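# Move the long cardboard box from desk to far-end shelf

## Task

Pick up the long cardboard box lying on the desk and set it down on any shelf of the final shelving section at the far end of the aisle (left or right side). The box must rest directly on the shelf board, not on top of a carton, and no part of it may overhang the shelf's front edge. The robot must not tip over or be left leaning; either outcome means failure.

## Robot and tools

ROBOT. TidyBot++: a 0.54 m long, 0.50 m wide, 0.38 m tall base on four powered casters, carrying one seven-joint arm with a two-finger gripper. The shoulder sits 0.12 m ahead of the base centre, 0.68 m above the floor. Segments: upper arm 0.42 m, forearm 0.31 m, hand 0.31 m. Cameras: base_camera on the base, and wrist_camera, which looks along the hand. The arm begins folded, hand pointing down, poking up to 0.08 m past the base front, with the elbow as high as 1.15 m.

FRAMES. All positions are in metres. Base frame: origin on the floor below the base centre, x ahead, y to the left, z up. hand_pose and hand_target are reported in it; the hand point is the centre of the closed finger pads. The hand's own z axis runs out along the fingers; the fingers open and close along its y axis. Odometry frame: where the base frame was when the scene began. base_odometry comes from wheel turns only (slip counts as travel, drift of a few cm and degrees builds up); heading is in rad, left positive, from -3.142 to 3.142. base_tilt is in degrees, positive when leaning forward or right.

move. Arguments: base, joints, target, speeds, min_time_s, cameras, blocking. Everything but cameras and blocking forms one action; its parts start together.
- base: one object for the single base, with any of translate_m (forward +, -2 to 2 m), strafe_m (left +, -2 to 2 m), rotate_rad (counter-clockwise seen from above +, -6.3 to 6.3 rad). These are offsets from where the base last reported itself (or from where it is, if a move was still running), measured along its axes at that moment. A base move times out after 14 s.
- joints: one object keyed by joint name, each an absolute angle in rad. joint_1_rad (any angle; positive turns the arm clockwise from above, opposite to heading), joint_2_rad -2.249 to 2.249 (shoulder, 0 = upper arm vertical, positive leans forward), joint_3_rad any, joint_4_rad -2.579 to 2.579 (elbow, 0 straight, negative bends forward when joint_3 is 3.14), joint_5_rad any, joint_6_rad -2.099 to 2.099 (wrist, negative bends the hand forward), joint_7_rad any (hand pointing down: positive is counter-clockwise from above; at 1.57 fingers open left/right). Free-turning joints take the short way, so send steps below half a turn. gripper_pos: absolute, 0 fully open to 1 fully closed; pad gap roughly 85 x (1 - gripper_pos) mm.
- target: one list of seven numbers, an absolute hand pose in the base frame: x, y, z in metres, then quaternion qw, qx, qy, qz. Alongside it, joints may contain only gripper_pos. The controller chooses the joint angles and may swing the elbow; the hand can curve and overshoot.
- speeds: caps for this action only: translate_m and strafe_m 0.05 to 0.5 m/s (if both are commanded, give the speed under just one), rotate_rad 0.1 to 1.57 rad/s, gripper_pos 0.234 to 0.993 per s. Defaults are the maximums.
- min_time_s: 0.1 to 8 s, the shortest duration for each arm motion.
- cameras: list of "base_camera", "wrist_camera" or "all"; [] for none. If omitted, an action-less move shows all, other moves none.
- blocking: true/omitted waits until everything stops; false returns after about 0.5 s while motion continues. A later move overrides only the parts it names.
A move with no action simply reports state and images.

wait(seconds 0 to 10, cameras): lets time pass, returning early once running motions finish. stop(cameras): brakes all your running motions; braked parts hold and may keep pressing. zoom_image(camera, region [x0, y0, x1, y1] in pixels, top-left origin, at most 504 by 504): enlarges part of that camera's newest image. finished_scene(scene): ends the scene; make no further calls in that reply.

RESULTS. base_status, joint_status and hand_status report done, moving, off_target (resting short of target, maybe still pushing), contact_stop or time_out (uncommanded stops; the old target is dropped), not_followed (a check withheld the targets; self-collision shows "joint command not followed" with "cause:"; "pose unreachable" for a target), torque_fault, limit_stop_at_motor_heat. Base "done" only means the wheels turned enough. on_its_own lists motions you did not command. hand_status on done usually means within about 3 cm. motor_effort is percent of maximum torque, peak of last action in brackets. Motor temperatures list one value per arm joint; MOTOR HOT appears at 60 °C, a fault at 75 °C lets the arm sink for 30-60 s. "ARM HIT" flags a hard hit on the base or arm. "earlier move" appears in wait(0) after non-blocking moves. If a call is refused or an unplanned stop or torque fault shows up, the remaining move, wait and finished_scene calls of that reply are skipped.

CORRECTIONS. To fix a position, add (wanted - hand_pose) to the last target. For joints, send last command + (wanted - read). To hold a loaded hand still, resend hand_target, not hand_pose. Loads make the arm sag; never command a held joint to its own reading. On contact with a surface, hand_pose stops dropping though commands go lower.

GRIPPER. A spring makes empty fingers sit a few mm tighter than read, so they touch earlier and release later. The box is empty and fragile: close slowly, just past first contact; off_target means the fingers stopped on the object and now squeeze hard. Closing pushes fingertips about 13 mm farther out.

AVOID. The arm does not avoid obstacles and keeps pushing on desks or shelves; nothing stops it hitting the base. Do not drive or turn while the arm is caught above about 0.6 m, reach far out from folded over nearby furniture, or swing a stretched arm sideways: the robot can tip. Back away or retract to right a lean. Hard impacts cause torque faults (limits 104.5 N m joints 1-4, 51.3 N m joints 5-7). A raised hand pointing down reaches about 0.94 m at most, only close in. Avoid drops, slams, crushing grips and things falling.

Each tool is called as a command line: name --argument value for each argument, lists and objects as JSON in quotes; but a table of rows of numbers goes row by row, as --pt "numbers of a row", without its own name.

## Session

move

Scene clock: 0.00 s.
Motor temperatures (°C): [37 30 29 28 32 36 42]
base_odometry: x=+0.000 y=+0.000 heading=+0.000
base_tilt: forward=-0.8 right=-0.3
base_status: not commanded
joint_positions: joint_1_rad=-0.001 joint_2_rad=-0.333 joint_3_rad=+3.108 joint_4_rad=-2.545 joint_5_rad=+0.008 joint_6_rad=-0.894 joint_7_rad=+1.573 gripper_pos=+0.002
joint_status: not commanded
motor_effort: joint_1_rad=-1 joint_2_rad=-1 joint_3_rad=+0 joint_4_rad=+12 joint_5_rad=+0 joint_6_rad=+0 joint_7_rad=+0
hand_pose: x=+0.2442 y=+0.0024 z=+0.5803 quat_wxyz=(+0.008, +1.000, +0.020, +0.018) (m; base frame)
hand_target: x=+0.2433 y=+0.0023 z=+0.5798 quat_wxyz=(+0.009, +1.000, +0.020, +0.017) (m; base frame)
hand_status: not commanded
pictures: base_camera, wrist_camera
Images, in order (width x height): base_camera 644x364, wrist_camera 644x476.

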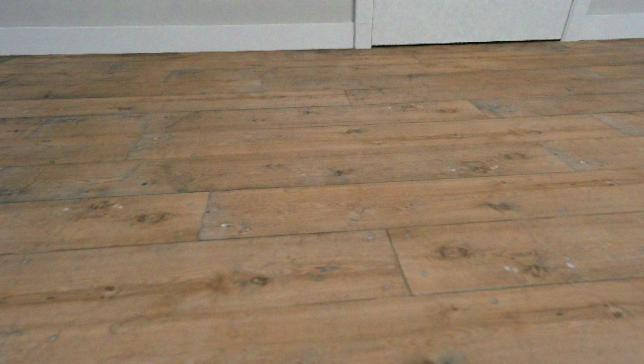

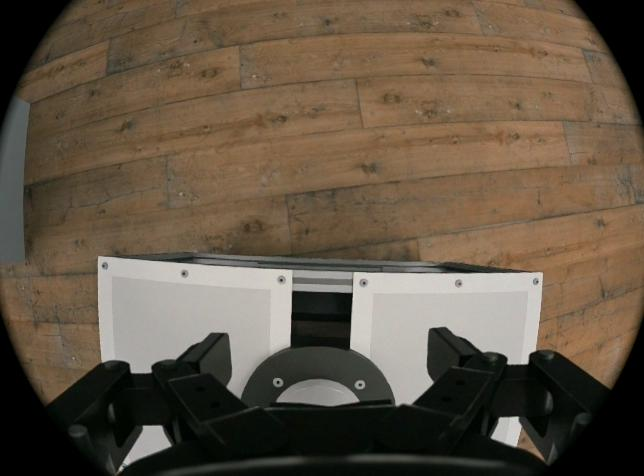

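move --joints '{"joint_6_rad": 0.5}' --cameras '["all"]'

Scene clock: 7.70 s.
move: done
base_odometry: x=+0.000 y=+0.000 heading=+0.000
base_tilt: forward=-0.8 right=-0.3
base_status: not commanded
joint_positions: joint_1_rad=-0.001 joint_2_rad=-0.333 joint_3_rad=+3.108 joint_4_rad=-2.545 joint_5_rad=+0.008 joint_6_rad=+0.416 joint_7_rad=+1.573 gripper_pos=+0.002
joint_status: all done
motor_effort: joint_1_rad=+0(1) joint_2_rad=-6(7) joint_3_rad=+1(1) joint_4_rad=+16(16) joint_5_rad=+0(0) joint_6_rad=+10(10) joint_7_rad=+0(1)
hand_pose: x=+0.5362 y=+0.0177 z=+0.8221 quat_wxyz=(-0.004, +0.782, +0.021, +0.623)
hand_target: x=+0.5403 y=+0.0183 z=+0.8465 quat_wxyz=(-0.005, +0.755, +0.021, +0.655)
hand_status: not commanded
pictures: base_camera, wrist_camera
Images, in order (width x height): base_camera 644x364, wrist_camera 644x476.

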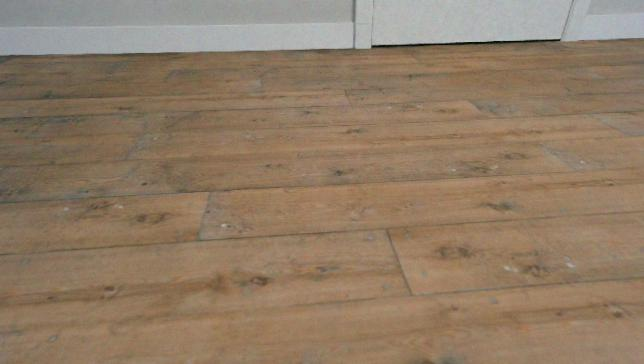

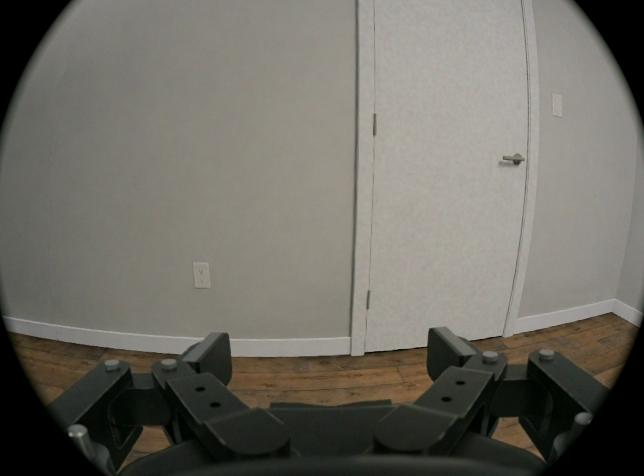

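move --joints '{"joint_1_rad": -0.8}' --cameras '["wrist_camera"]'

move --joints '{"joint_1_rad": 0.9}' --cameras '["wrist_camera"]'

Scene clock: 12.73 s.
move: done
base_odometry: x=+0.000 y=+0.000 heading=+0.000
base_tilt: forward=-0.8 right=-0.3
base_status: not commanded
joint_positions: joint_1_rad=-0.775 joint_2_rad=-0.333 joint_3_rad=+3.108 joint_4_rad=-2.545 joint_5_rad=+0.008 joint_6_rad=+0.416 joint_7_rad=+1.573 gripper_pos=+0.002
joint_status: all done
motor_effort: joint_1_rad=+0(2) joint_2_rad=-6(7) joint_3_rad=+0(2) joint_4_rad=+16(16) joint_5_rad=+0(0) joint_6_rad=+9(10) joint_7_rad=+0(1)
hand_pose: x=+0.4049 y=+0.3043 z=+0.8221 quat_wxyz=(-0.239, +0.716, +0.315, +0.576)
hand_target: x=+0.3998 y=+0.3146 z=+0.8465 quat_wxyz=(-0.259, +0.688, +0.313, +0.601)
hand_status: not commanded
Images, in order (width x height): wrist_camera 644x476.

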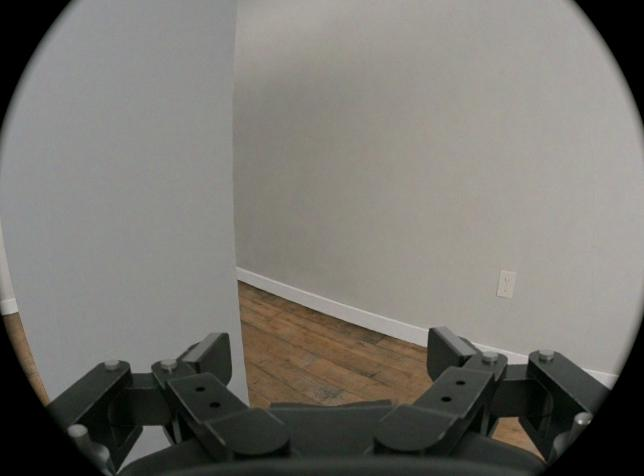

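Scene clock: 15.63 s.
move: done
base_odometry: x=+0.000 y=+0.000 heading=+0.000
base_tilt: forward=-0.8 right=-0.3
base_status: not commanded
joint_positions: joint_1_rad=+0.875 joint_2_rad=-0.333 joint_3_rad=+3.108 joint_4_rad=-2.545 joint_5_rad=+0.008 joint_6_rad=+0.416 joint_7_rad=+1.573 gripper_pos=+0.002
joint_status: all done
motor_effort: joint_1_rad=+0(2) joint_2_rad=-6(7) joint_3_rad=+0(1) joint_4_rad=+16(16) joint_5_rad=+0(1) joint_6_rad=+9(10) joint_7_rad=+0(1)
hand_pose: x=+0.3995 y=-0.3093 z=+0.8221 quat_wxyz=(+0.261, +0.717, -0.313, +0.566)
hand_target: x=+0.3948 y=-0.3190 z=+0.8465 quat_wxyz=(+0.281, +0.689, -0.310, +0.592)
hand_status: not commanded
Images, in order (width x height): wrist_camera 644x476.

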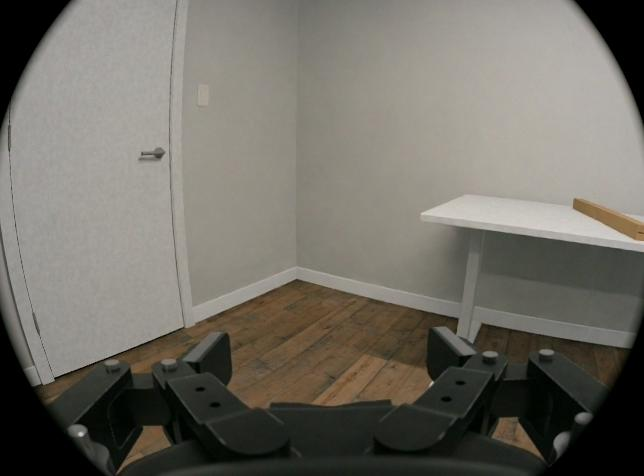

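move --joints '{"joint_1_rad": 1.7}' --cameras '["wrist_camera"]'

move --joints '{"joint_1_rad": 2.5}' --cameras '["wrist_camera"]'

Scene clock: 20.37 s.
move: done
base_odometry: x=+0.000 y=+0.000 heading=+0.000
base_tilt: forward=-0.8 right=-0.3
base_status: not commanded
joint_positions: joint_1_rad=+1.675 joint_2_rad=-0.333 joint_3_rad=+3.108 joint_4_rad=-2.545 joint_5_rad=+0.008 joint_6_rad=+0.416 joint_7_rad=+1.573 gripper_pos=+0.002
joint_status: all done
motor_effort: joint_1_rad=+0(2) joint_2_rad=-6(7) joint_3_rad=+0(1) joint_4_rad=+16(16) joint_5_rad=+0(1) joint_6_rad=+9(10) joint_7_rad=+0(0)
hand_pose: x=+0.0925 y=-0.4167 z=+0.8221 quat_wxyz=(+0.461, +0.538, -0.567, +0.420)
hand_target: x=+0.0824 y=-0.4201 z=+0.8465 quat_wxyz=(+0.489, +0.514, -0.554, +0.436)
hand_status: not commanded
Images, in order (width x height): wrist_camera 644x476.

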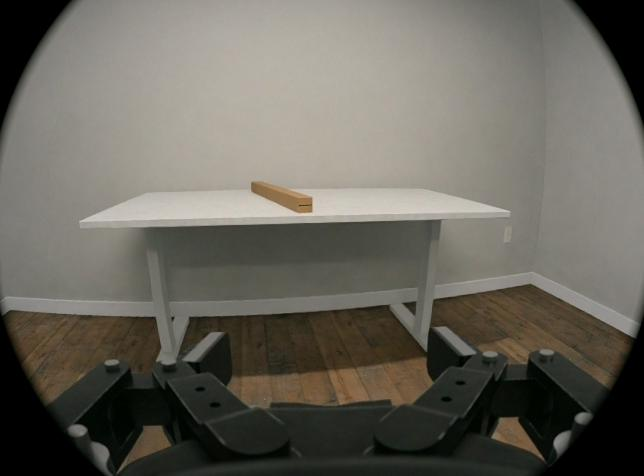

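Scene clock: 22.43 s.
move: done
base_odometry: x=+0.000 y=+0.000 heading=+0.000
base_tilt: forward=-0.8 right=-0.2
base_status: not commanded
joint_positions: joint_1_rad=+2.475 joint_2_rad=-0.333 joint_3_rad=+3.108 joint_4_rad=-2.545 joint_5_rad=+0.008 joint_6_rad=+0.416 joint_7_rad=+1.573 gripper_pos=+0.002
joint_status: all done
motor_effort: joint_1_rad=+0(2) joint_2_rad=-6(7) joint_3_rad=+0(1) joint_4_rad=+16(16) joint_5_rad=+0(1) joint_6_rad=+9(10) joint_7_rad=+0(1)
hand_pose: x=-0.1983 y=-0.2713 z=+0.8221 quat_wxyz=(+0.588, +0.275, -0.732, +0.208)
hand_target: x=-0.2079 y=-0.2664 z=+0.8465 quat_wxyz=(+0.620, +0.258, -0.710, +0.211)
hand_status: not commanded
Images, in order (width x height): wrist_camera 644x476.

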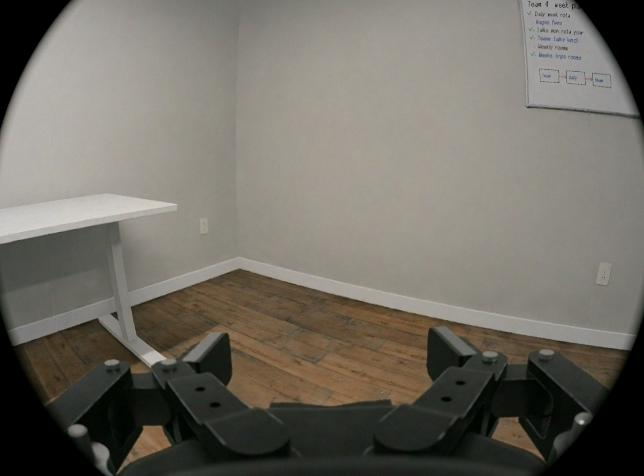

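move --joints '{"joint_1_rad": 3.3}' --cameras '["wrist_camera"]'

move --joints '{"joint_1_rad": 4.1}' --cameras '["wrist_camera"]'

move --joints '{"joint_1_rad": 4.9}' --cameras '["wrist_camera"]'

Scene clock: 26.53 s.
move: done
base_odometry: x=+0.000 y=+0.000 heading=+0.000
base_tilt: forward=-0.8 right=-0.3
base_status: not commanded
joint_positions: joint_1_rad=+3.275 joint_2_rad=-0.333 joint_3_rad=+3.108 joint_4_rad=-2.545 joint_5_rad=+0.008 joint_6_rad=+0.416 joint_7_rad=+1.573 gripper_pos=+0.002
joint_status: all done
motor_effort: joint_1_rad=+0(1) joint_2_rad=-6(7) joint_3_rad=+1(1) joint_4_rad=+16(16) joint_5_rad=+0(1) joint_6_rad=+9(10) joint_7_rad=+0(1)
hand_pose: x=-0.2967 y=+0.0386 z=+0.8221 quat_wxyz=(+0.622, -0.032, -0.781, -0.038)
hand_target: x=-0.2999 y=+0.0489 z=+0.8465 quat_wxyz=(+0.653, -0.039, -0.755, -0.047)
hand_status: not commanded
Images, in order (width x height): wrist_camera 644x476.

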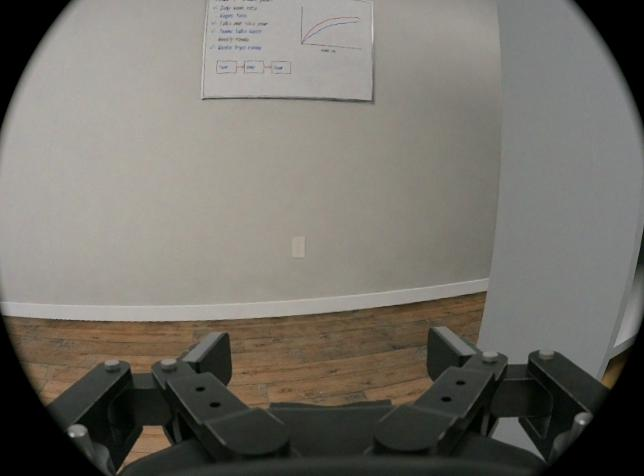

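Scene clock: 28.60 s.
move: done
base_odometry: x=+0.000 y=+0.000 heading=+0.000
base_tilt: forward=-0.8 right=-0.3
base_status: not commanded
joint_positions: joint_1_rad=+4.075 joint_2_rad=-0.333 joint_3_rad=+3.108 joint_4_rad=-2.545 joint_5_rad=+0.008 joint_6_rad=+0.416 joint_7_rad=+1.573 gripper_pos=+0.002
joint_status: all done
motor_effort: joint_1_rad=+0(2) joint_2_rad=-6(7) joint_3_rad=+1(1) joint_4_rad=+16(16) joint_5_rad=+0(1) joint_6_rad=+9(10) joint_7_rad=+0(1)
hand_pose: x=-0.1430 y=+0.3251 z=+0.8221 quat_wxyz=(+0.558, -0.333, -0.707, -0.277)
hand_target: x=-0.1378 y=+0.3345 z=+0.8465 quat_wxyz=(+0.583, -0.330, -0.680, -0.298)
hand_status: not commanded
Images, in order (width x height): wrist_camera 644x476.

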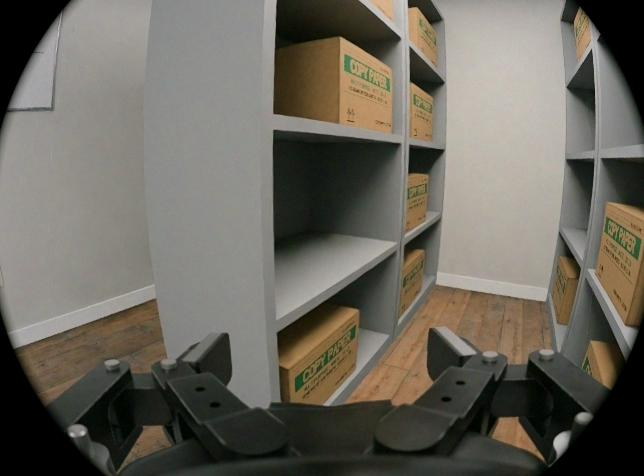

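Scene clock: 30.67 s.
move: done
base_odometry: x=+0.000 y=+0.000 heading=+0.000
base_tilt: forward=-0.8 right=-0.3
base_status: not commanded
joint_positions: joint_1_rad=+4.875 joint_2_rad=-0.333 joint_3_rad=+3.108 joint_4_rad=-2.545 joint_5_rad=+0.008 joint_6_rad=+0.416 joint_7_rad=+1.573 gripper_pos=+0.002
joint_status: all done
motor_effort: joint_1_rad=+0(1) joint_2_rad=-7(7) joint_3_rad=+0(2) joint_4_rad=+16(16) joint_5_rad=+0(1) joint_6_rad=+9(10) joint_7_rad=+0(1)
hand_pose: x=+0.1697 y=+0.4144 z=+0.8221 quat_wxyz=(+0.406, -0.582, -0.522, -0.473)
hand_target: x=+0.1801 y=+0.4173 z=+0.8465 quat_wxyz=(+0.421, -0.569, -0.498, -0.501)
hand_status: not commanded
Images, in order (width x height): wrist_camera 644x476.

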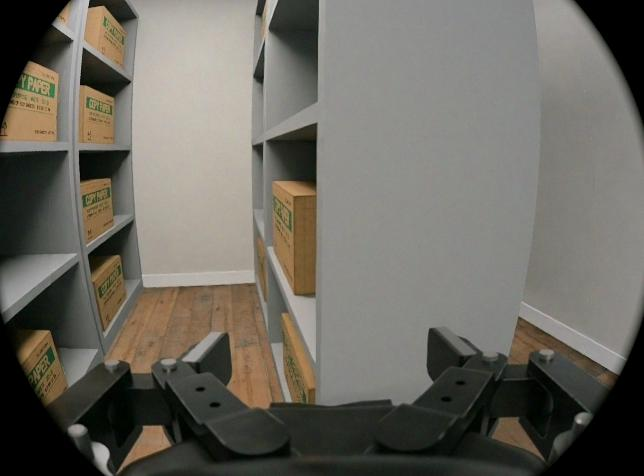

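zoom_image --camera "wrist_camera" --region '[60, 0, 340, 300]'

move --joints '{"joint_1_rad": 4.45}' --cameras '["wrist_camera"]'

zoom_image --camera "wrist_camera" --region '[150, 0, 500, 300]'

Scaled by 1.680.

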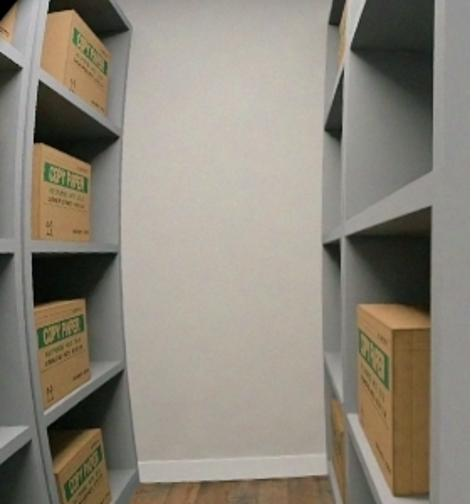

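Scene clock: 36.80 s.
move: done
base_odometry: x=+0.000 y=+0.000 heading=+0.000
base_tilt: forward=-0.8 right=-0.3
base_status: not commanded
joint_positions: joint_1_rad=+4.474 joint_2_rad=-0.333 joint_3_rad=+3.108 joint_4_rad=-2.545 joint_5_rad=+0.008 joint_6_rad=+0.416 joint_7_rad=+1.573 gripper_pos=+0.002
joint_status: all done
motor_effort: joint_1_rad=+0(1) joint_2_rad=-6(7) joint_3_rad=+0(1) joint_4_rad=+16(16) joint_5_rad=+0(1) joint_6_rad=+9(10) joint_7_rad=+0(1)
hand_pose: x=+0.0039 y=+0.4013 z=+0.8221 quat_wxyz=(+0.493, -0.467, -0.627, -0.382)
hand_target: x=-0.0075 y=+0.4023 z=+0.8465 quat_wxyz=(+0.522, -0.443, -0.612, -0.395)
hand_status: not commanded
Images, in order (width x height): wrist_camera 644x476.

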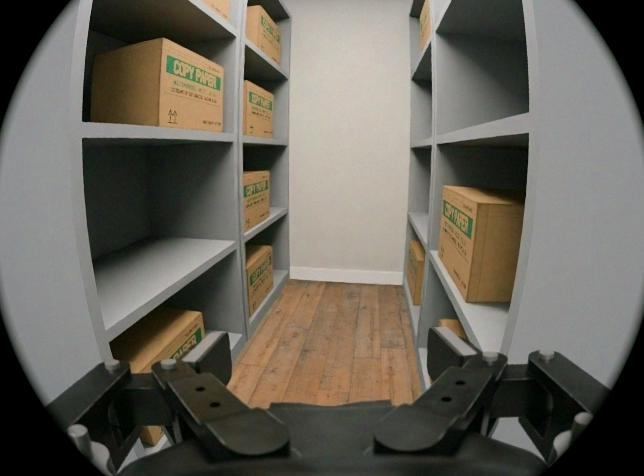

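Scaled by 1.440.

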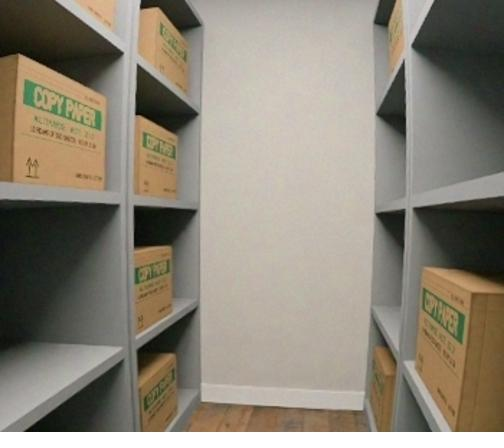

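move --base '{"rotate_rad": -1.57}' --joints '{"joint_1_rad": 0.0}' --cameras '["all"]'

Scene clock: 75.50 s.
move: done
base_odometry: x=+0.000 y=+0.000 heading=-1.570
base_tilt: forward=-0.8 right=-0.3
base_status: done
joint_positions: joint_1_rad=+6.259 joint_2_rad=-0.333 joint_3_rad=+3.108 joint_4_rad=-2.545 joint_5_rad=+0.008 joint_6_rad=+0.418 joint_7_rad=+1.573 gripper_pos=+0.002
joint_status: all done
motor_effort: joint_1_rad=+0(2) joint_2_rad=-6(8) joint_3_rad=+0(2) joint_4_rad=+16(16) joint_5_rad=+0(1) joint_6_rad=+9(10) joint_7_rad=+0(1)
hand_pose: x=+0.5357 y=+0.0275 z=+0.8225 quat_wxyz=(+0.012, -0.781, -0.030, -0.624)
hand_target: x=+0.5403 y=+0.0178 z=+0.8465 quat_wxyz=(+0.005, -0.755, -0.020, -0.655)
hand_status: not commanded
pictures: base_camera, wrist_camera
Images, in order (width x height): base_camera 644x364, wrist_camera 644x476.

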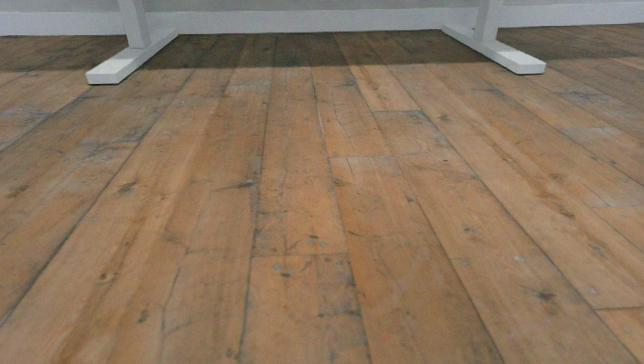

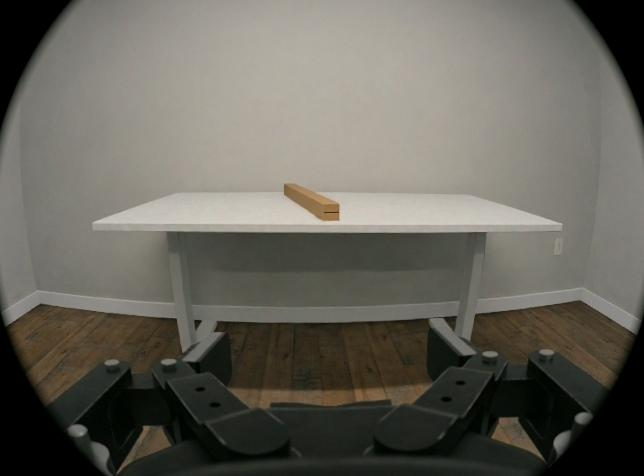

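zoom_image --camera "wrist_camera" --region '[240, 160, 380, 250]'

Scaled by 3.600.

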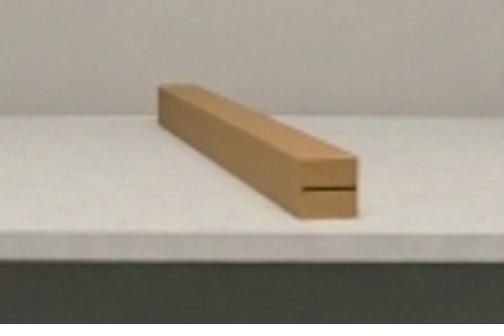

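move --joints '{"joint_1_rad": 0.0, "joint_2_rad": 0.0, "joint_4_rad": -1.6, "joint_6_rad": -0.76}' --cameras '["wrist_camera"]' --min_time_s 2

move --base '{"translate_m": 0.3}' --speeds '{"translate_m": 0.3}' --cameras '["all"]'

Scene clock: 93.50 s.
move: done
base_odometry: x=+0.000 y=+0.000 heading=-1.570
base_tilt: forward=-0.8 right=-0.3
base_status: not commanded
joint_positions: joint_1_rad=+6.259 joint_2_rad=-0.032 joint_3_rad=+3.108 joint_4_rad=-1.627 joint_5_rad=+0.008 joint_6_rad=-0.693 joint_7_rad=+1.573 gripper_pos=+0.002
joint_status: all done
motor_effort: joint_1_rad=+0(2) joint_2_rad=-17(18) joint_3_rad=-1(1) joint_4_rad=+18(19) joint_5_rad=+0(1) joint_6_rad=+7(11) joint_7_rad=+0(0)
hand_pose: x=+0.6532 y=+0.0311 z=+0.8901 quat_wxyz=(+0.007, -0.910, -0.029, -0.414)
hand_target: x=+0.6518 y=+0.0175 z=+0.8724 quat_wxyz=(+0.002, -0.924, -0.018, -0.381)
hand_status: not commanded
Images, in order (width x height): wrist_camera 644x476.

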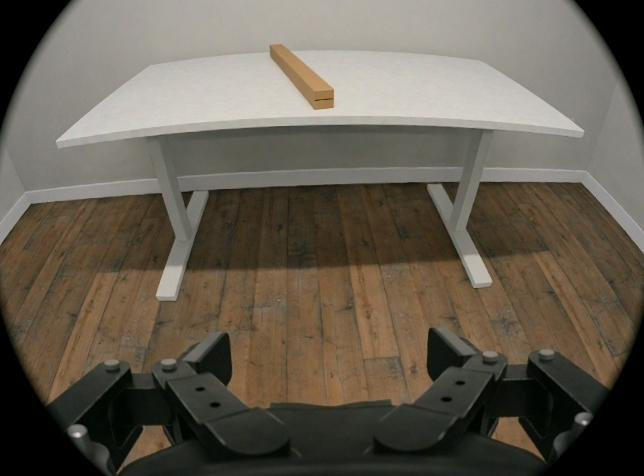

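Scene clock: 95.47 s.
move: done
base_odometry: x=+0.000 y=-0.300 heading=-1.570
base_tilt: forward=-0.8 right=-0.3
base_status: done
joint_positions: joint_1_rad=+6.260 joint_2_rad=-0.021 joint_3_rad=+3.108 joint_4_rad=-1.624 joint_5_rad=+0.008 joint_6_rad=-0.698 joint_7_rad=+1.573 gripper_pos=+0.002
joint_status: not commanded
motor_effort: joint_1_rad=+0(1) joint_2_rad=-17(20) joint_3_rad=+0(1) joint_4_rad=+18(18) joint_5_rad=+0(1) joint_6_rad=+7(8) joint_7_rad=+0(1)
hand_pose: x=+0.6551 y=+0.0306 z=+0.8846 quat_wxyz=(+0.007, -0.913, -0.029, -0.408)
hand_target: x=+0.6518 y=+0.0175 z=+0.8724 quat_wxyz=(+0.002, -0.924, -0.018, -0.381)
hand_status: not commanded
pictures: base_camera, wrist_camera
Images, in order (width x height): base_camera 644x364, wrist_camera 644x476.

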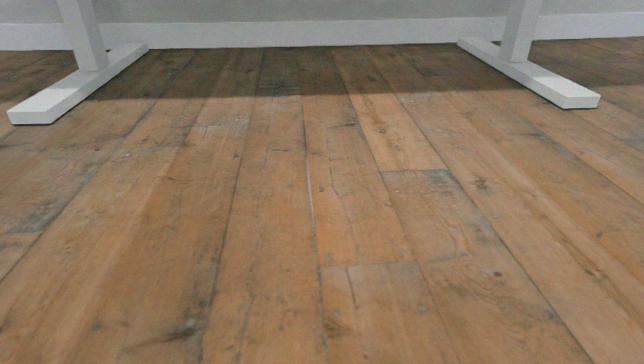

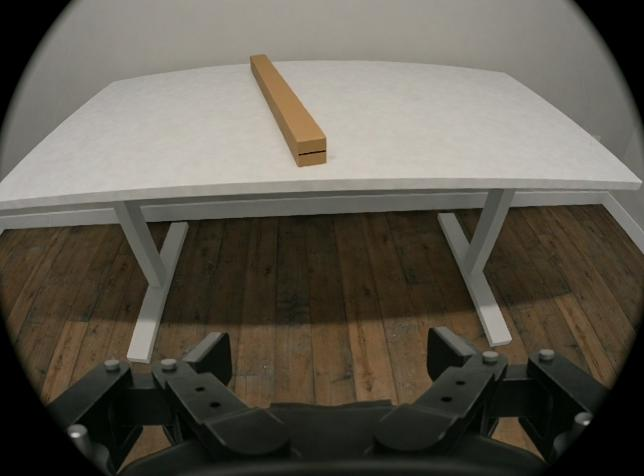

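move --base '{"translate_m": 0.3, "strafe_m": -0.26}' --speeds '{"translate_m": 0.3}' --joints '{"joint_1_rad": -0.319, "joint_2_rad": -0.15, "joint_3_rad": 3.14}' --cameras '["all"]'

Scene clock: 186.67 s.
move: done
base_odometry: x=-0.259 y=-0.601 heading=-1.570
base_tilt: forward=-0.8 right=-0.3
base_status: done
joint_positions: joint_1_rad=+5.986 joint_2_rad=-0.141 joint_3_rad=+3.128 joint_4_rad=-1.624 joint_5_rad=+0.008 joint_6_rad=-0.700 joint_7_rad=+1.573 gripper_pos=+0.002
joint_status: all done
motor_effort: joint_1_rad=+0(2) joint_2_rad=-14(19) joint_3_rad=+0(3) joint_4_rad=+18(19) joint_5_rad=+0(1) joint_6_rad=+8(8) joint_7_rad=+0(1)
hand_pose: x=+0.6033 y=+0.1558 z=+0.9474 quat_wxyz=(+0.066, -0.876, -0.140, -0.457)
hand_target: x=+0.5927 y=+0.1569 z=+0.9500 quat_wxyz=(+0.067, -0.882, -0.145, -0.444)
hand_status: not commanded
pictures: base_camera, wrist_camera
Images, in order (width x height): base_camera 644x364, wrist_camera 644x476.

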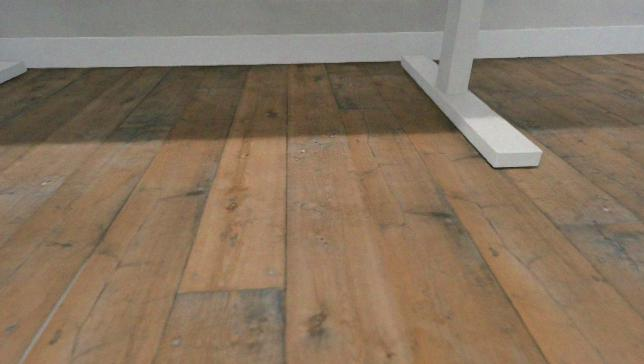

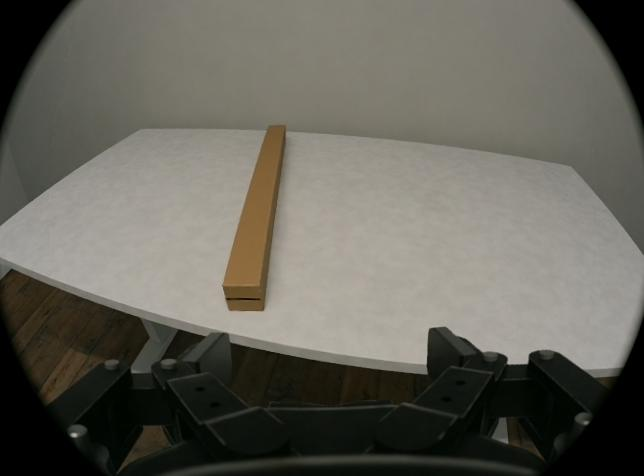

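move --base '{"translate_m": 0.33, "strafe_m": 0.06}' --speeds '{"translate_m": 0.3}' --joints '{"joint_1_rad": -0.366, "joint_3_rad": 3.14}' --cameras '["all"]'

Scene clock: 200.30 s.
move: done
base_odometry: x=-0.199 y=-0.931 heading=-1.570
base_tilt: forward=-0.7 right=-0.3
base_status: done
joint_positions: joint_1_rad=+5.935 joint_2_rad=-0.147 joint_3_rad=+3.128 joint_4_rad=-1.623 joint_5_rad=+0.008 joint_6_rad=-0.700 joint_7_rad=+1.573 gripper_pos=+0.002
joint_status: all done
motor_effort: joint_1_rad=+0(1) joint_2_rad=-13(20) joint_3_rad=+0(2) joint_4_rad=+18(19) joint_5_rad=+0(1) joint_6_rad=+7(9) joint_7_rad=+0(0)
hand_pose: x=+0.5932 y=+0.1793 z=+0.9507 quat_wxyz=(+0.078, -0.871, -0.162, -0.458)
hand_target: x=+0.5848 y=+0.1790 z=+0.9500 quat_wxyz=(+0.078, -0.878, -0.166, -0.442)
hand_status: not commanded
pictures: base_camera, wrist_camera
Images, in order (width x height): base_camera 644x364, wrist_camera 644x476.

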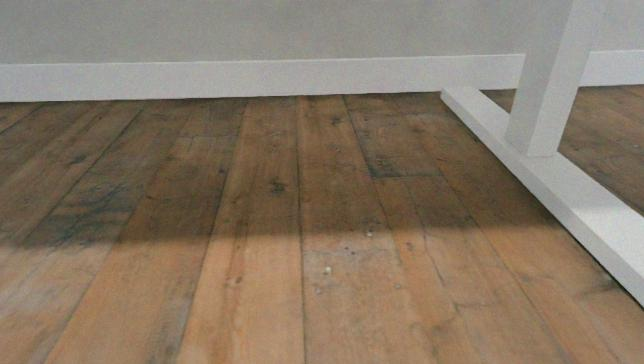

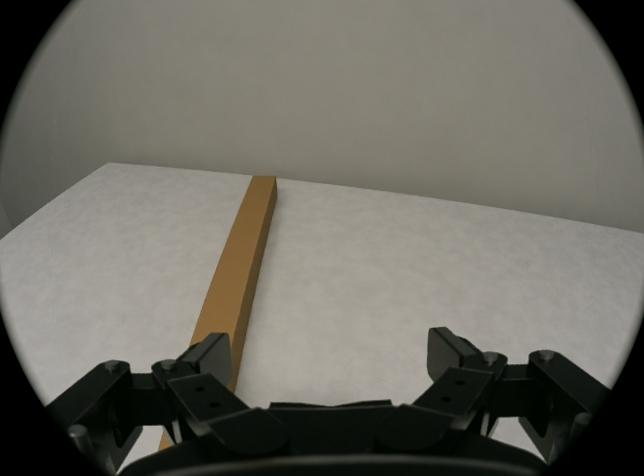

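zoom_image --camera "wrist_camera" --region '[140, 150, 340, 450]'

Scaled by 1.680.

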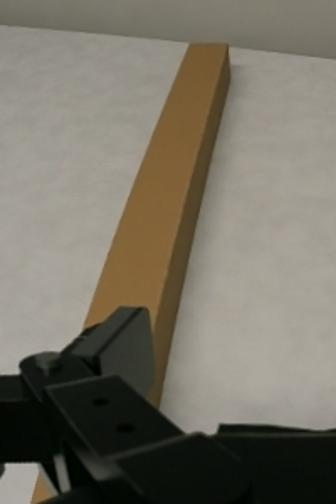

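move --base '{"strafe_m": 0.13}' --joints '{"joint_1_rad": -0.370, "joint_2_rad": 0.356, "joint_3_rad": 3.15, "joint_4_rad": -1.17, "joint_5_rad": 0.0, "joint_6_rad": -0.93}' --min_time_s 2.5 --cameras '["all"]'

Scene clock: 233.03 s.
move: done
base_odometry: x=-0.069 y=-0.931 heading=-1.570
base_tilt: forward=-0.8 right=-0.3
base_status: done
joint_positions: joint_1_rad=+5.930 joint_2_rad=+0.322 joint_3_rad=+3.130 joint_4_rad=-1.195 joint_5_rad=+0.008 joint_6_rad=-0.865 joint_7_rad=+1.573 gripper_pos=+0.002
joint_status: all done
motor_effort: joint_1_rad=+0(2) joint_2_rad=-29(32) joint_3_rad=+0(3) joint_4_rad=+17(19) joint_5_rad=+0(1) joint_6_rad=+7(9) joint_7_rad=+0(1)
hand_pose: x=+0.7373 y=+0.2346 z=+0.8724 quat_wxyz=(+0.065, -0.913, -0.170, -0.365)
hand_target: x=+0.7336 y=+0.2348 z=+0.8493 quat_wxyz=(+0.059, -0.926, -0.171, -0.331)
hand_status: not commanded
pictures: base_camera, wrist_camera
Images, in order (width x height): base_camera 644x364, wrist_camera 644x476.

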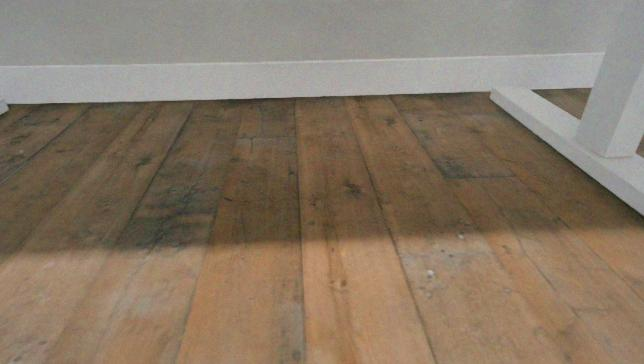

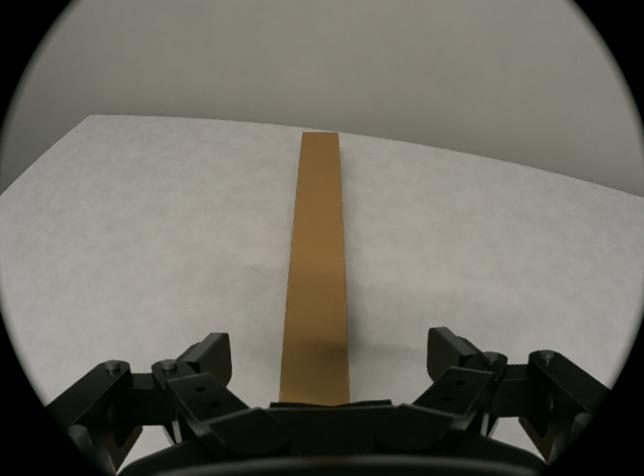

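zoom_image --camera "wrist_camera" --region '[220, 120, 440, 420]'

Scaled by 1.680.

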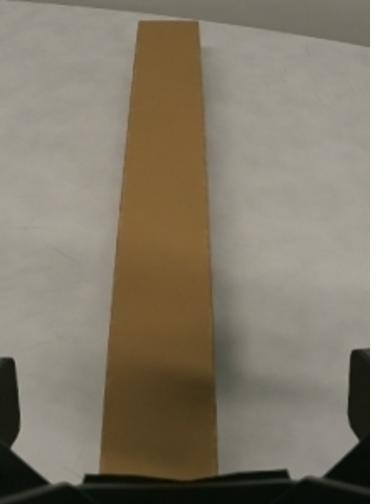

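move --joints '{"joint_1_rad": -0.381, "joint_2_rad": 0.378, "joint_4_rad": -1.26, "joint_6_rad": -0.879}' --min_time_s 1.5 --cameras '["wrist_camera"]'

Scene clock: 252.80 s.
move: done
base_odometry: x=-0.069 y=-0.931 heading=-1.570
base_tilt: forward=-0.7 right=-0.3
base_status: not commanded
joint_positions: joint_1_rad=+5.928 joint_2_rad=+0.336 joint_3_rad=+3.130 joint_4_rad=-1.225 joint_5_rad=+0.008 joint_6_rad=-0.865 joint_7_rad=+1.573 gripper_pos=+0.002
joint_status: all done
motor_effort: joint_1_rad=+0(1) joint_2_rad=-29(31) joint_3_rad=+0(1) joint_4_rad=+17(18) joint_5_rad=+0(1) joint_6_rad=+6(7) joint_7_rad=+0(0)
hand_pose: x=+0.7329 y=+0.2345 z=+0.8470 quat_wxyz=(+0.061, -0.921, -0.173, -0.344)
hand_target: x=+0.7246 y=+0.2390 z=+0.7992 quat_wxyz=(+0.055, -0.935, -0.178, -0.302)
hand_status: not commanded
Images, in order (width x height): wrist_camera 644x476.

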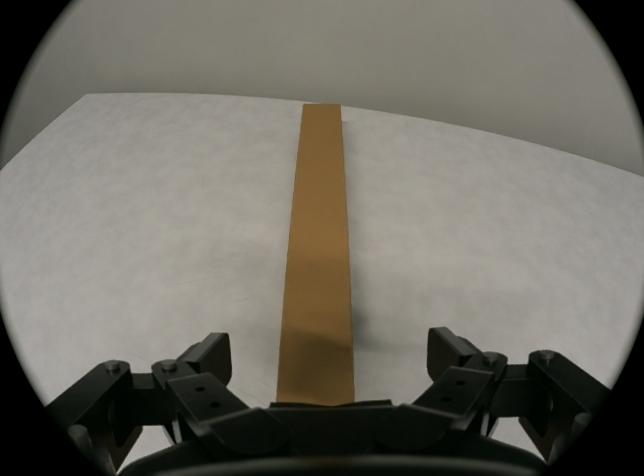

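move --joints '{"joint_1_rad": -0.395, "joint_2_rad": 0.40, "joint_4_rad": -1.32, "joint_6_rad": -0.85}' --min_time_s 1.5 --cameras '["wrist_camera"]'

zoom_image --camera "wrist_camera" --region '[170, 250, 490, 450]'

Scene clock: 257.70 s.
move: done
base_odometry: x=-0.069 y=-0.931 heading=-1.570
base_tilt: forward=-0.7 right=-0.3
base_status: not commanded
joint_positions: joint_1_rad=+5.914 joint_2_rad=+0.357 joint_3_rad=+3.130 joint_4_rad=-1.284 joint_5_rad=+0.008 joint_6_rad=-0.865 joint_7_rad=+1.573 gripper_pos=+0.002
joint_status: all done
motor_effort: joint_1_rad=+0(1) joint_2_rad=-29(31) joint_3_rad=-1(1) joint_4_rad=+17(18) joint_5_rad=+0(1) joint_6_rad=+6(7) joint_7_rad=+0(1)
hand_pose: x=+0.7184 y=+0.2387 z=+0.8035 quat_wxyz=(+0.057, -0.932, -0.182, -0.307)
hand_target: x=+0.7140 y=+0.2444 z=+0.7608 quat_wxyz=(+0.052, -0.941, -0.186, -0.277)
hand_status: not commanded
Images, in order (width x height): wrist_camera 644x476.

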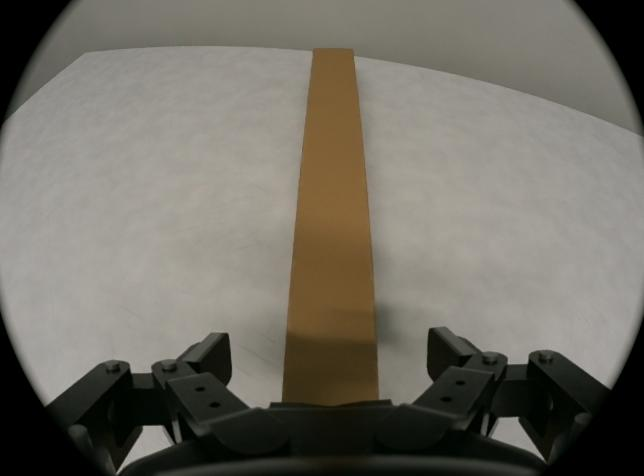

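Scaled by 1.575.

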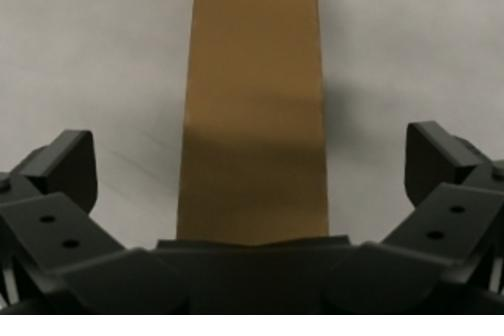

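move --joints '{"joint_1_rad": -0.395, "joint_2_rad": 0.429, "joint_4_rad": -1.389, "joint_6_rad": -0.73}' --min_time_s 1.5 --cameras '["wrist_camera"]'

zoom_image --camera "wrist_camera" --region '[170, 250, 490, 450]'

Scene clock: 267.33 s.
move: done
base_odometry: x=-0.069 y=-0.931 heading=-1.570
base_tilt: forward=-0.7 right=-0.3
base_status: not commanded
joint_positions: joint_1_rad=+5.914 joint_2_rad=+0.386 joint_3_rad=+3.130 joint_4_rad=-1.353 joint_5_rad=+0.008 joint_6_rad=-0.808 joint_7_rad=+1.573 gripper_pos=+0.002
joint_status: all done
motor_effort: joint_1_rad=+0(1) joint_2_rad=-30(31) joint_3_rad=+0(1) joint_4_rad=+17(18) joint_5_rad=+0(0) joint_6_rad=+5(7) joint_7_rad=+0(1)
hand_pose: x=+0.7159 y=+0.2379 z=+0.7614 quat_wxyz=(+0.054, -0.938, -0.183, -0.288)
hand_target: x=+0.7240 y=+0.2485 z=+0.7294 quat_wxyz=(+0.054, -0.938, -0.186, -0.287)
hand_status: not commanded
Images, in order (width x height): wrist_camera 644x476.

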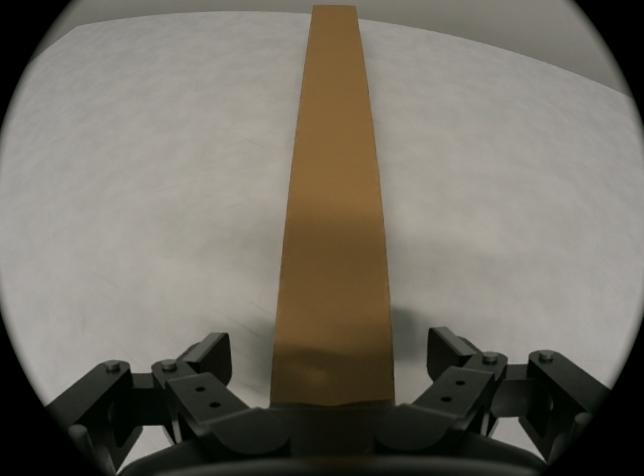

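Scaled by 1.575.

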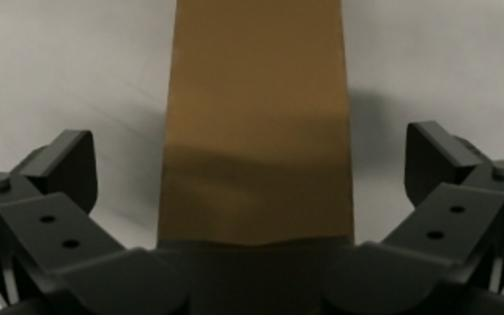

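move --joints '{"joint_1_rad": -0.395, "joint_2_rad": 0.45, "joint_4_rad": -1.445, "joint_6_rad": -0.62}' --min_time_s 2 --cameras '["wrist_camera"]'

zoom_image --camera "wrist_camera" --region '[170, 250, 490, 450]'

Scene clock: 278.03 s.
move: done
base_odometry: x=-0.069 y=-0.931 heading=-1.570
base_tilt: forward=-0.8 right=-0.3
base_status: not commanded
joint_positions: joint_1_rad=+5.914 joint_2_rad=+0.405 joint_3_rad=+3.130 joint_4_rad=-1.409 joint_5_rad=+0.008 joint_6_rad=-0.699 joint_7_rad=+1.573 gripper_pos=+0.002
joint_status: all done
motor_effort: joint_1_rad=-1(1) joint_2_rad=-30(32) joint_3_rad=-2(2) joint_4_rad=+17(18) joint_5_rad=+0(0) joint_6_rad=+5(7) joint_7_rad=+0(1)
hand_pose: x=+0.7264 y=+0.2423 z=+0.7413 quat_wxyz=(+0.057, -0.933, -0.182, -0.304)
hand_target: x=+0.7329 y=+0.2521 z=+0.7083 quat_wxyz=(+0.057, -0.933, -0.185, -0.303)
hand_status: not commanded
Images, in order (width x height): wrist_camera 644x476.

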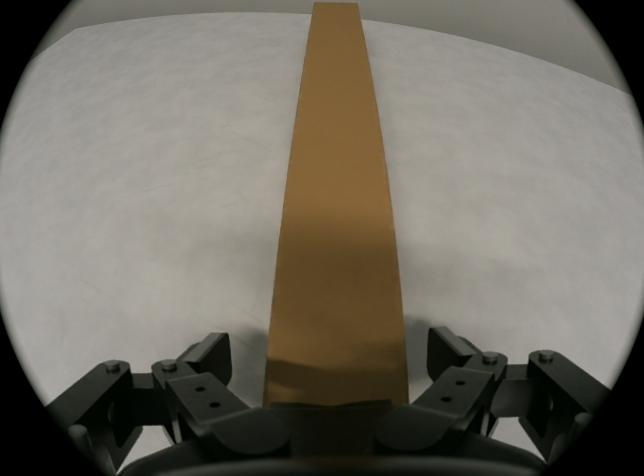

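Scaled by 1.575.

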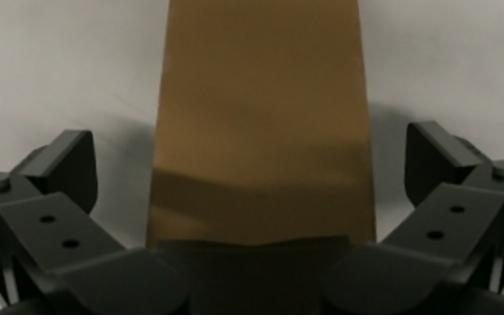

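move --joints '{"joint_1_rad": -0.395, "joint_2_rad": 0.464, "joint_4_rad": -1.48, "joint_6_rad": -0.57}' --min_time_s 2 --cameras '["wrist_camera"]'

zoom_image --camera "wrist_camera" --region '[170, 250, 490, 450]'

Scene clock: 285.53 s.
move: done
base_odometry: x=-0.069 y=-0.931 heading=-1.570
base_tilt: forward=-0.8 right=-0.3
base_status: not commanded
joint_positions: joint_1_rad=+5.914 joint_2_rad=+0.418 joint_3_rad=+3.130 joint_4_rad=-1.443 joint_5_rad=+0.008 joint_6_rad=-0.648 joint_7_rad=+1.573 gripper_pos=+0.002
joint_status: all done
motor_effort: joint_1_rad=+0(1) joint_2_rad=-31(32) joint_3_rad=-1(1) joint_4_rad=+16(18) joint_5_rad=+0(0) joint_6_rad=+6(7) joint_7_rad=+0(0)
hand_pose: x=+0.7281 y=+0.2431 z=+0.7255 quat_wxyz=(+0.057, -0.933, -0.182, -0.306)
hand_target: x=+0.7332 y=+0.2521 z=+0.6915 quat_wxyz=(+0.057, -0.933, -0.185, -0.303)
hand_status: not commanded
Images, in order (width x height): wrist_camera 644x476.

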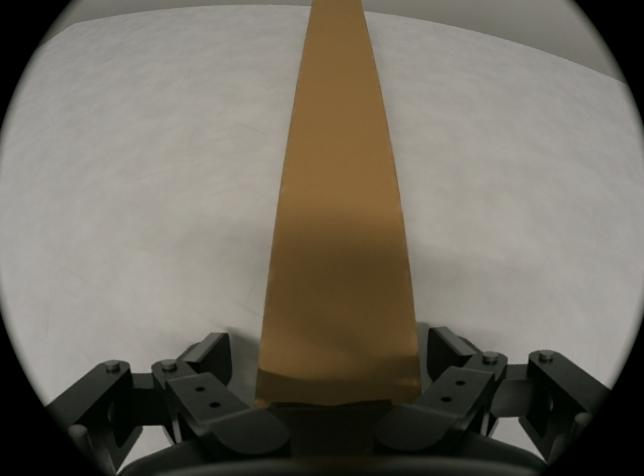

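Scaled by 1.575.

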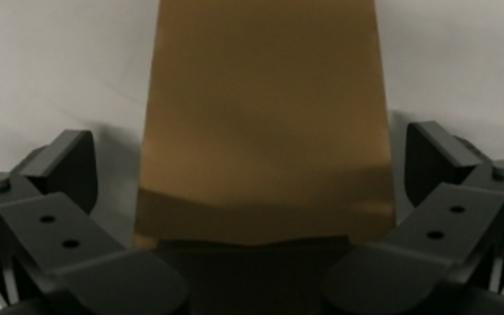

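move --joints '{"gripper_pos": 0.28}' --speeds '{"gripper_pos": 0.234}' --cameras '["wrist_camera"]'

zoom_image --camera "wrist_camera" --region '[170, 250, 490, 450]'

Scene clock: 292.27 s.
move: done
base_odometry: x=-0.069 y=-0.931 heading=-1.570
base_tilt: forward=-0.8 right=-0.3
base_status: not commanded
joint_positions: joint_1_rad=+5.913 joint_2_rad=+0.418 joint_3_rad=+3.130 joint_4_rad=-1.443 joint_5_rad=+0.008 joint_6_rad=-0.636 joint_7_rad=+1.573 gripper_pos=+0.279
joint_status: all done
motor_effort: joint_1_rad=+0(1) joint_2_rad=-27(31) joint_3_rad=-1(1) joint_4_rad=+14(17) joint_5_rad=+0(1) joint_6_rad=+5(6) joint_7_rad=+0(0)
hand_pose: x=+0.7308 y=+0.2445 z=+0.7278 quat_wxyz=(+0.058, -0.931, -0.182, -0.311)
hand_target: x=+0.7332 y=+0.2521 z=+0.6915 quat_wxyz=(+0.057, -0.933, -0.185, -0.303)
hand_status: not commanded
Images, in order (width x height): wrist_camera 644x476.

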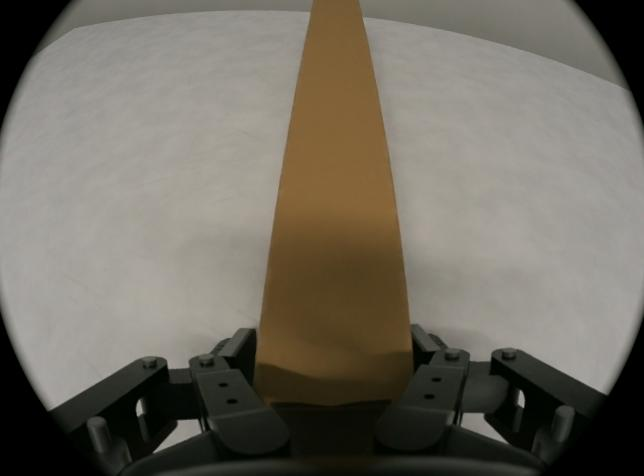

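Scaled by 1.575.

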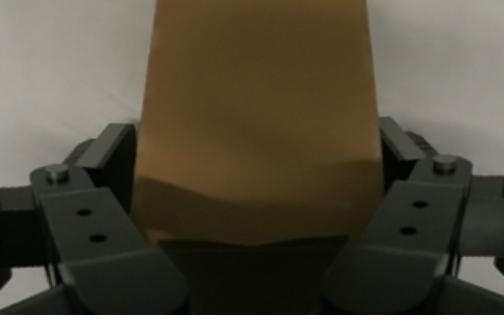

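move --joints '{"joint_1_rad": -0.39, "joint_2_rad": 0.434}' --cameras '["wrist_camera"]'

zoom_image --camera "wrist_camera" --region '[170, 250, 490, 450]'

Scene clock: 296.87 s.
move: done
base_odometry: x=-0.069 y=-0.931 heading=-1.570
base_tilt: forward=-0.8 right=-0.3
base_status: not commanded
joint_positions: joint_1_rad=+5.913 joint_2_rad=+0.417 joint_3_rad=+3.130 joint_4_rad=-1.444 joint_5_rad=+0.008 joint_6_rad=-0.636 joint_7_rad=+1.573 gripper_pos=+0.279
joint_status: all done
motor_effort: joint_1_rad=+0(1) joint_2_rad=-29(31) joint_3_rad=+0(1) joint_4_rad=+15(16) joint_5_rad=+0(1) joint_6_rad=+5(5) joint_7_rad=+0(0)
hand_pose: x=+0.7307 y=+0.2445 z=+0.7279 quat_wxyz=(+0.058, -0.931, -0.182, -0.311)
hand_target: x=+0.7339 y=+0.2488 z=+0.7114 quat_wxyz=(+0.059, -0.929, -0.181, -0.317)
hand_status: not commanded
Images, in order (width x height): wrist_camera 644x476.

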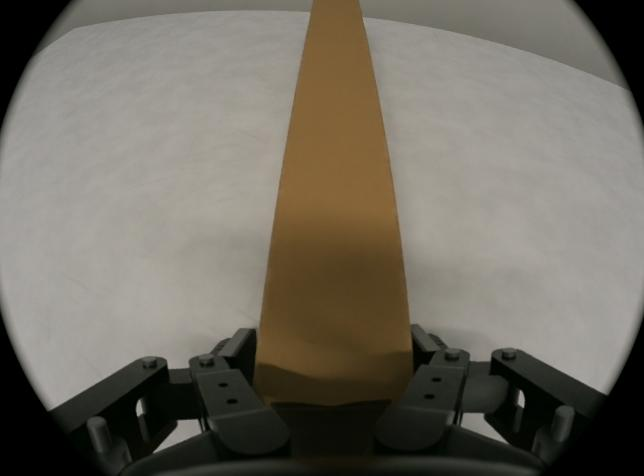

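Scaled by 1.575.

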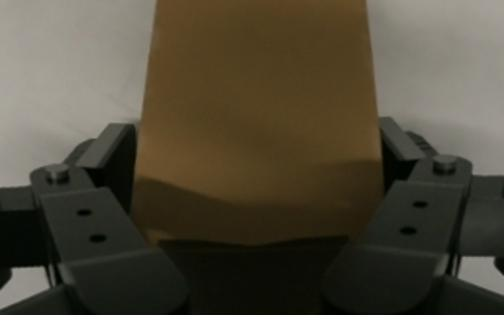

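move --joints '{"joint_1_rad": -0.39, "joint_2_rad": 0.405}' --cameras '["wrist_camera"]'

Scene clock: 298.80 s.
move: done
base_odometry: x=-0.069 y=-0.931 heading=-1.570
base_tilt: forward=-0.8 right=-0.3
base_status: not commanded
joint_positions: joint_1_rad=+5.913 joint_2_rad=+0.412 joint_3_rad=+3.131 joint_4_rad=-1.446 joint_5_rad=+0.008 joint_6_rad=-0.636 joint_7_rad=+1.573 gripper_pos=+0.279
joint_status: all done
motor_effort: joint_1_rad=-1(2) joint_2_rad=-30(32) joint_3_rad=-1(1) joint_4_rad=+16(17) joint_5_rad=+0(0) joint_6_rad=+6(6) joint_7_rad=+0(0)
hand_pose: x=+0.7300 y=+0.2438 z=+0.7302 quat_wxyz=(+0.058, -0.930, -0.182, -0.313)
hand_target: x=+0.7328 y=+0.2484 z=+0.7306 quat_wxyz=(+0.062, -0.924, -0.180, -0.331)
hand_status: not commanded
Images, in order (width x height): wrist_camera 644x476.

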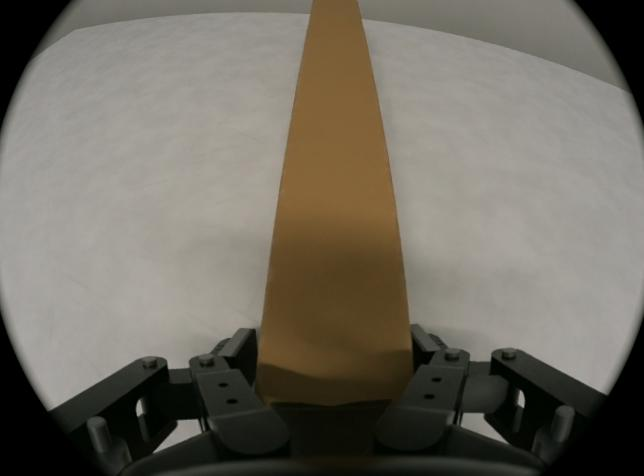

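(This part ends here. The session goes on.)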